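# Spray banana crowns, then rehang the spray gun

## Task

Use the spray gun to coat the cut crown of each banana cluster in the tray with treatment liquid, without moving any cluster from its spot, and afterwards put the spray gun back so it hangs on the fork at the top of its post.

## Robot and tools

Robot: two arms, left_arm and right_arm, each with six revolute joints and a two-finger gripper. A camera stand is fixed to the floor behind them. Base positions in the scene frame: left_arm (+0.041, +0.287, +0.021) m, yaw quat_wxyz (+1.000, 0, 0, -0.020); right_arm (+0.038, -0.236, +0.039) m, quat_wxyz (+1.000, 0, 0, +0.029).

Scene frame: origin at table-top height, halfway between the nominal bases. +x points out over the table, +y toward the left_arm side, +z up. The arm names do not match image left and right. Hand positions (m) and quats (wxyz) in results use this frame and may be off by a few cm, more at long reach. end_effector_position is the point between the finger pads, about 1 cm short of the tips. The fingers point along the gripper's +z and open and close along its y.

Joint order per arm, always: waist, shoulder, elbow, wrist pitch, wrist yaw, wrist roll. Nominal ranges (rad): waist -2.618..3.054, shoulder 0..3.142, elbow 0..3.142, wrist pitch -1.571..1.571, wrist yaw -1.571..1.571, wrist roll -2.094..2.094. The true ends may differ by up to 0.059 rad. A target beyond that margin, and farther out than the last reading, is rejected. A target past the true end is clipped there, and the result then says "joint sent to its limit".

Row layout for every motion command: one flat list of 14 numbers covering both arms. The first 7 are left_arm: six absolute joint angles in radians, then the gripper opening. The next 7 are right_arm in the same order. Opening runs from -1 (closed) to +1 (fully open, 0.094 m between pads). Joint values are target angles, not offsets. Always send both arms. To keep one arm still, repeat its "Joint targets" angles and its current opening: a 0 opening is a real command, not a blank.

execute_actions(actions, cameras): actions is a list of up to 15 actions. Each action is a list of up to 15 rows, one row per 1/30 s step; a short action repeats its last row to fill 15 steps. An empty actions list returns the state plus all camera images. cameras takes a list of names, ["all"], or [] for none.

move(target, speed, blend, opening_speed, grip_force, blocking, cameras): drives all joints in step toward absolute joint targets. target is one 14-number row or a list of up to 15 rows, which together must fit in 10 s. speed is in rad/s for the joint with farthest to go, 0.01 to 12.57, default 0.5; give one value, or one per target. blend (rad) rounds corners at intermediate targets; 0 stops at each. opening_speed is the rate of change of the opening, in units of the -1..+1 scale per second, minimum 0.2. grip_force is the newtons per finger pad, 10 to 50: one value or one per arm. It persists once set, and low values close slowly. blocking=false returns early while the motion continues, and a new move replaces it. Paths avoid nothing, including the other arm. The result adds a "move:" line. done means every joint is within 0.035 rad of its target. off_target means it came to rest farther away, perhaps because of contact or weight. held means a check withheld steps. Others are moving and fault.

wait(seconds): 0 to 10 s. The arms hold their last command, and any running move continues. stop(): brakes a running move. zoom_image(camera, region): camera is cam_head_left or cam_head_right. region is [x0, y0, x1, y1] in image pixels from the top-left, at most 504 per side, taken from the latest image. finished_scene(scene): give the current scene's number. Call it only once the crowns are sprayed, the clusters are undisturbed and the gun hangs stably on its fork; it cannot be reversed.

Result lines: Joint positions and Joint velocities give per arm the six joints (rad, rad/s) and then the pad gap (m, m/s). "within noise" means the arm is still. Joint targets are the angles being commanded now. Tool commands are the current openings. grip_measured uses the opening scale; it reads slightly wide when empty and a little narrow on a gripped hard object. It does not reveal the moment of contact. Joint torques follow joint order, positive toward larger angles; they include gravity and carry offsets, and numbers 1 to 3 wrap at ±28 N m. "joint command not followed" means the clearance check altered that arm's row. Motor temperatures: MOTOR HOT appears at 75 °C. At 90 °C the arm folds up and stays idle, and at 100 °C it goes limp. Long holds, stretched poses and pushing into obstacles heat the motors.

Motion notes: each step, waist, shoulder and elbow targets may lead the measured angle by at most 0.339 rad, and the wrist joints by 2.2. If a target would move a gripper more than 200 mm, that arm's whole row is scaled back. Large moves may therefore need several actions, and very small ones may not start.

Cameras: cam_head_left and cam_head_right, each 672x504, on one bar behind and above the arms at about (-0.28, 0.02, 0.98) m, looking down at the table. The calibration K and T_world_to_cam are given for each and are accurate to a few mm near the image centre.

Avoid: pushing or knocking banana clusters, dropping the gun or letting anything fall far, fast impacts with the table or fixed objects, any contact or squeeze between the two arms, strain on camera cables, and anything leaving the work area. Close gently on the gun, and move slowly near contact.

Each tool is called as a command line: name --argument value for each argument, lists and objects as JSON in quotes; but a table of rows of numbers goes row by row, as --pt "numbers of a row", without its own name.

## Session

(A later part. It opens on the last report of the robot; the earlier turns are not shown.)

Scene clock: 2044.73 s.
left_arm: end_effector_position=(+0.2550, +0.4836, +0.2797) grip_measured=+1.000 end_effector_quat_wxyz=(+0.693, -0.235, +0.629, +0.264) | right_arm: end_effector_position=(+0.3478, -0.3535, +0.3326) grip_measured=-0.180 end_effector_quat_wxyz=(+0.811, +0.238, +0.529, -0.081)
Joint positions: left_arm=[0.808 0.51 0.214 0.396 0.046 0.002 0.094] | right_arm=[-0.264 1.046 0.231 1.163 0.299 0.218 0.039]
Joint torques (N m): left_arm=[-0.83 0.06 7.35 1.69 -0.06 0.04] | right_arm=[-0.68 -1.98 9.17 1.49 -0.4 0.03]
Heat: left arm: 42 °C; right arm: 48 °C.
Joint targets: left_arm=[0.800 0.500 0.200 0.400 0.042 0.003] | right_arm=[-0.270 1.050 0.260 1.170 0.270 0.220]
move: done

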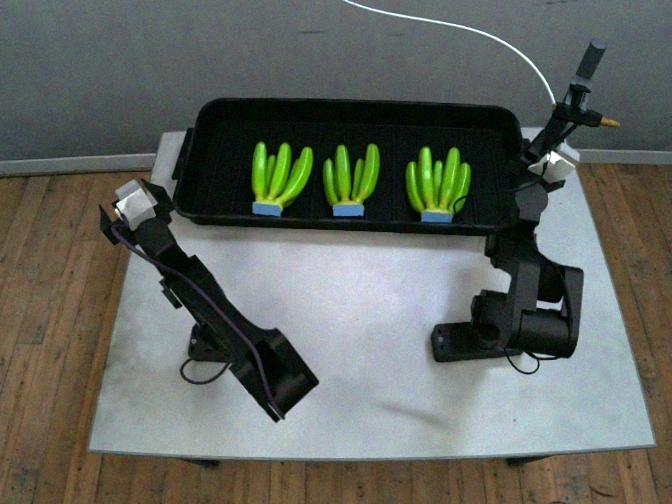

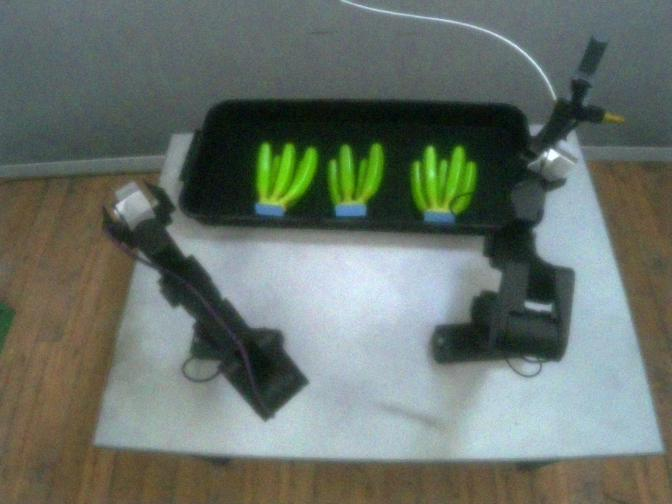

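move --pt "0.8 0.5 0.2 0.4 0.042 0.003 1 -0.27 1.09 0.24 1.24 0.28 0.22 -0.7" --pt "0.8 0.5 0.2 0.4 0.042 0.003 1 -0.27 1.09 0.24 1.24 0.28 0.22 0.1" --speed 0.1 --opening_speed 0.3 --cameras '["all"]'

zoom_image --camera "cam_head_left" --region '[510, 30, 630, 150]'

Scene clock: 2055.20 s.
left_arm: end_effector_position=(+0.2550, +0.4836, +0.2797) grip_measured=+1.000 end_effector_quat_wxyz=(+0.693, -0.235, +0.629, +0.264) | right_arm: end_effector_position=(+0.3488, -0.3571, +0.3321) grip_measured=+0.102 end_effector_quat_wxyz=(+0.814, +0.244, +0.521, -0.085)
Joint positions: left_arm=[0.808 0.51 0.214 0.396 0.046 0.002 0.094] | right_arm=[-0.267 1.087 0.231 1.218 0.312 0.218 0.052]
Joint torques (N m): left_arm=[-0.87 0.05 7.34 1.7 -0.06 0.04] | right_arm=[-0.35 -1.99 7.15 1.66 -0.44 0.03]
Heat: left arm: 42 °C; right arm: 48 °C.
Joint targets: left_arm=[0.800 0.500 0.200 0.400 0.042 0.003] | right_arm=[-0.270 1.090 0.240 1.240 0.280 0.220]
move: done

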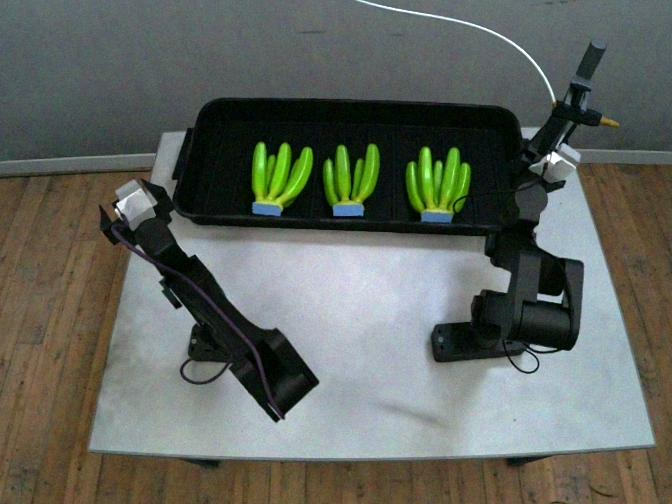

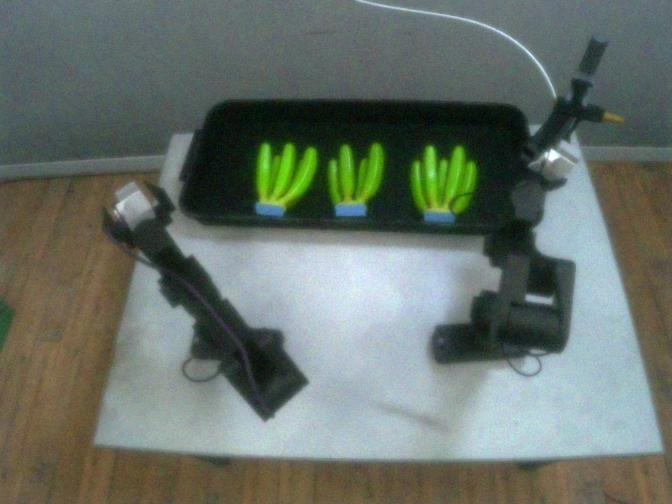

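Scaled by 4.200 from the camera's 672x504 image, which has a finer 960x720 frame.

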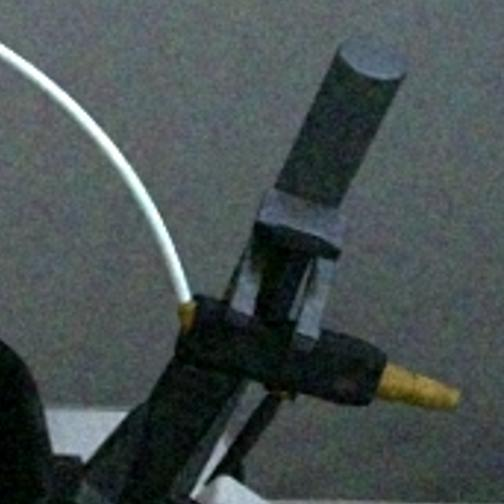

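move --pt "0.8 0.5 0.2 0.4 0.042 0.003 1 -0.27 1.09 0.24 1.24 0.3 0.22 0.9" --pt "0.8 0.5 0.2 0.4 0.042 0.003 1 -0.24 0.92 0.22 1.06 0.31 0.22 0.9" --speed 0.1 --opening_speed 0.3 --cameras '["all"]'

zoom_image --camera "cam_head_left" --region '[490, 30, 640, 180]'

zoom_image --camera "cam_head_right" --region '[490, 30, 640, 180]'

Scene clock: 2070.63 s.
left_arm: end_effector_position=(+0.2550, +0.4836, +0.2797) grip_measured=+1.000 end_effector_quat_wxyz=(+0.693, -0.235, +0.629, +0.264) | right_arm: end_effector_position=(+0.3353, -0.3481, +0.3477) grip_measured=+0.898 end_effector_quat_wxyz=(+0.819, +0.238, +0.517, -0.076)
Joint positions: left_arm=[0.808 0.51 0.214 0.396 0.046 0.002 0.094] | right_arm=[-0.249 0.932 0.231 1.08 0.31 0.218 0.089]
Joint torques (N m): left_arm=[-0.72 0.02 7.34 1.72 -0.04 0.03] | right_arm=[0.7 -2.55 5.83 1.27 -0.09 0.02]
Heat: left arm: 42 °C; right arm: 47 °C.
Joint targets: left_arm=[0.800 0.500 0.200 0.400 0.042 0.003] | right_arm=[-0.240 0.920 0.220 1.060 0.310 0.220]
move: done

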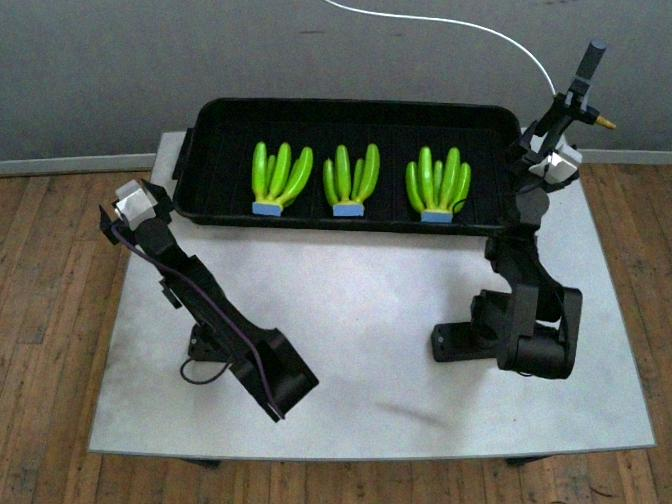

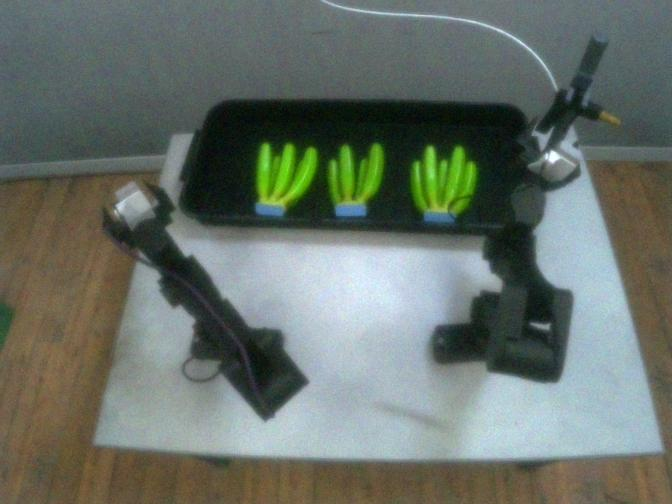

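Scaled by 3.360 from the camera's 672x504 image, which has a finer 960x720 frame.

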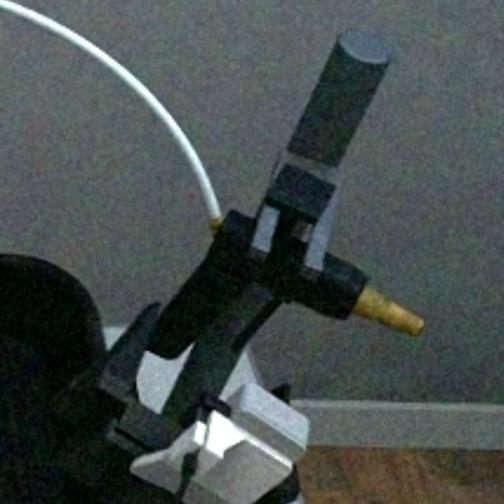

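Scaled by 3.360 from the camera's 672x504 image, which has a finer 960x720 frame.

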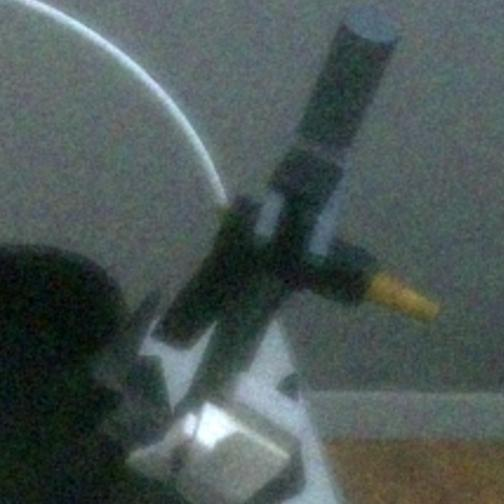

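move --pt "0.8 0.5 0.2 0.4 0.042 0.003 1 -0.22 0.84 0.12 1.06 0.31 0.22 1" --pt "0.8 0.5 0.2 0.4 0.042 0.003 1 -0.17 0.56 0.06 0.85 0.34 0.22 1" --speed 0.12 --blend '[0.03,0]' --cameras '["all"]'

zoom_image --camera "cam_head_left" --region '[490, 30, 640, 180]'

Scene clock: 2080.77 s.
left_arm: end_effector_position=(+0.2550, +0.4836, +0.2797) grip_measured=+1.000 end_effector_quat_wxyz=(+0.693, -0.235, +0.629, +0.264) | right_arm: end_effector_position=(+0.2948, -0.3256, +0.3277) grip_measured=+0.998 end_effector_quat_wxyz=(+0.820, +0.229, +0.522, -0.054)
Joint positions: left_arm=[0.808 0.51 0.214 0.396 0.046 0.002 0.094] | right_arm=[-0.179 0.572 0.081 0.87 0.336 0.218 0.094]
Joint torques (N m): left_arm=[-0.75 0.06 7.41 1.72 -0.06 0.05] | right_arm=[0.75 -0.27 5.76 1.19 -0.1 0.08]
Heat: left arm: 42 °C; right arm: 46 °C.
Joint targets: left_arm=[0.800 0.500 0.200 0.400 0.042 0.003] | right_arm=[-0.170 0.560 0.060 0.850 0.340 0.220]
move: done

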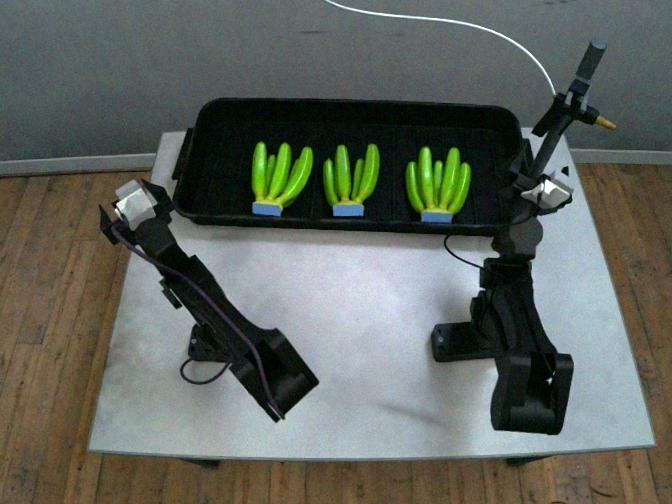

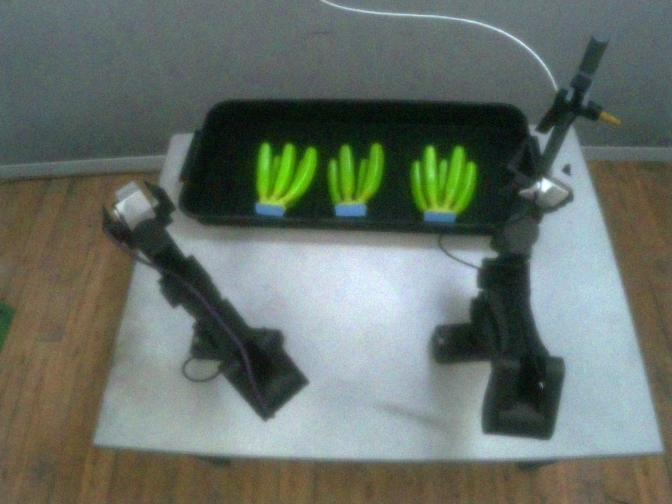

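Scaled by 3.360 from the camera's 672x504 image, which has a finer 960x720 frame.

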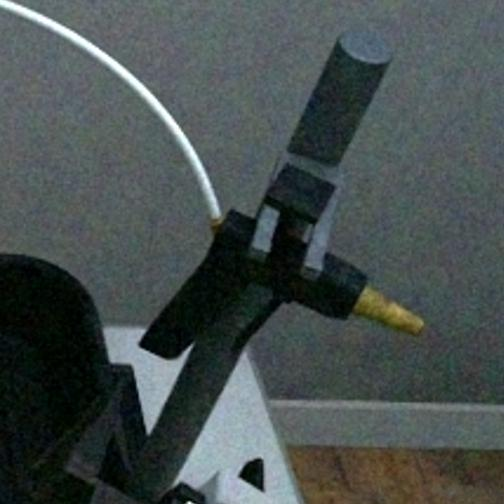

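move --target '[0.8,0.5,0.2,0.4,0.042,0.003,1,0.2,0.3,0.15,0.4,0,0,1]' --speed 0.5 --cameras '["all"]'

zoom_image --camera "cam_head_left" --region '[490, 30, 640, 180]'

zoom_image --camera "cam_head_left" --region '[240, 130, 490, 240]'

Scene clock: 2091.87 s.
left_arm: end_effector_position=(+0.2550, +0.4836, +0.2797) grip_measured=+1.000 end_effector_quat_wxyz=(+0.693, -0.235, +0.629, +0.264) | right_arm: end_effector_position=(+0.2947, -0.1710, +0.3096) grip_measured=+0.998 end_effector_quat_wxyz=(+0.777, -0.070, +0.617, +0.098)
Joint positions: left_arm=[0.808 0.51 0.214 0.396 0.046 0.002 0.094] | right_arm=[0.193 0.314 0.125 0.419 0.012 0.01 0.094]
Joint torques (N m): left_arm=[-0.77 -0.05 7.38 1.73 -0.07 0.05] | right_arm=[0.76 0.2 9.62 1.38 -0.2 -0.05]
Heat: left arm: 42 °C; right arm: 46 °C.
Joint targets: left_arm=[0.800 0.500 0.200 0.400 0.042 0.003] | right_arm=[0.200 0.300 0.150 0.400 0.000 0.000]
move: done

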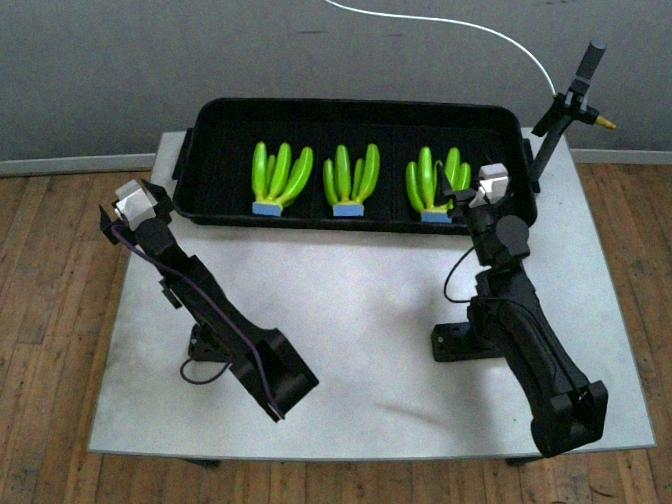

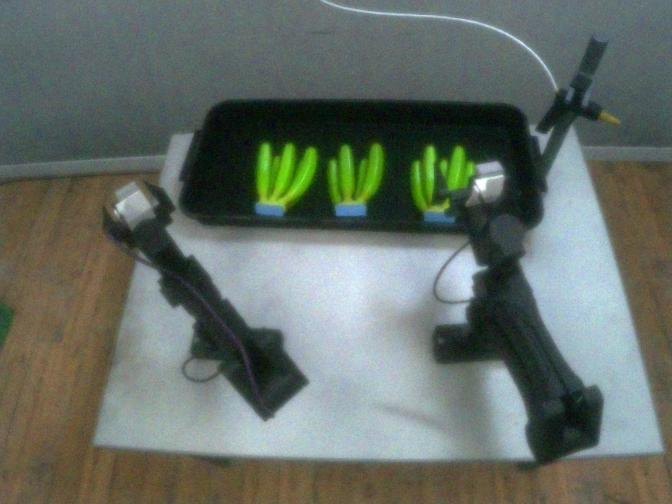

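Scaled by 3.360 from the camera's 672x504 image, which has a finer 960x720 frame.

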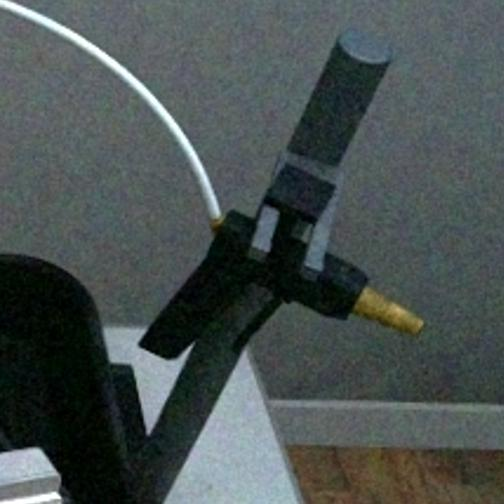

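Scaled by 2.016 from the camera's 672x504 image, which has a finer 960x720 frame.

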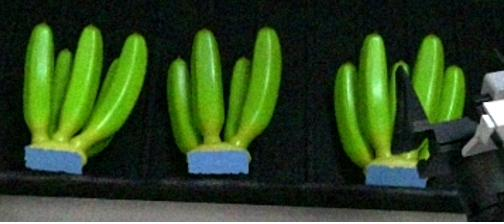

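finished_scene --scene 2

The scene is finished: the task was done.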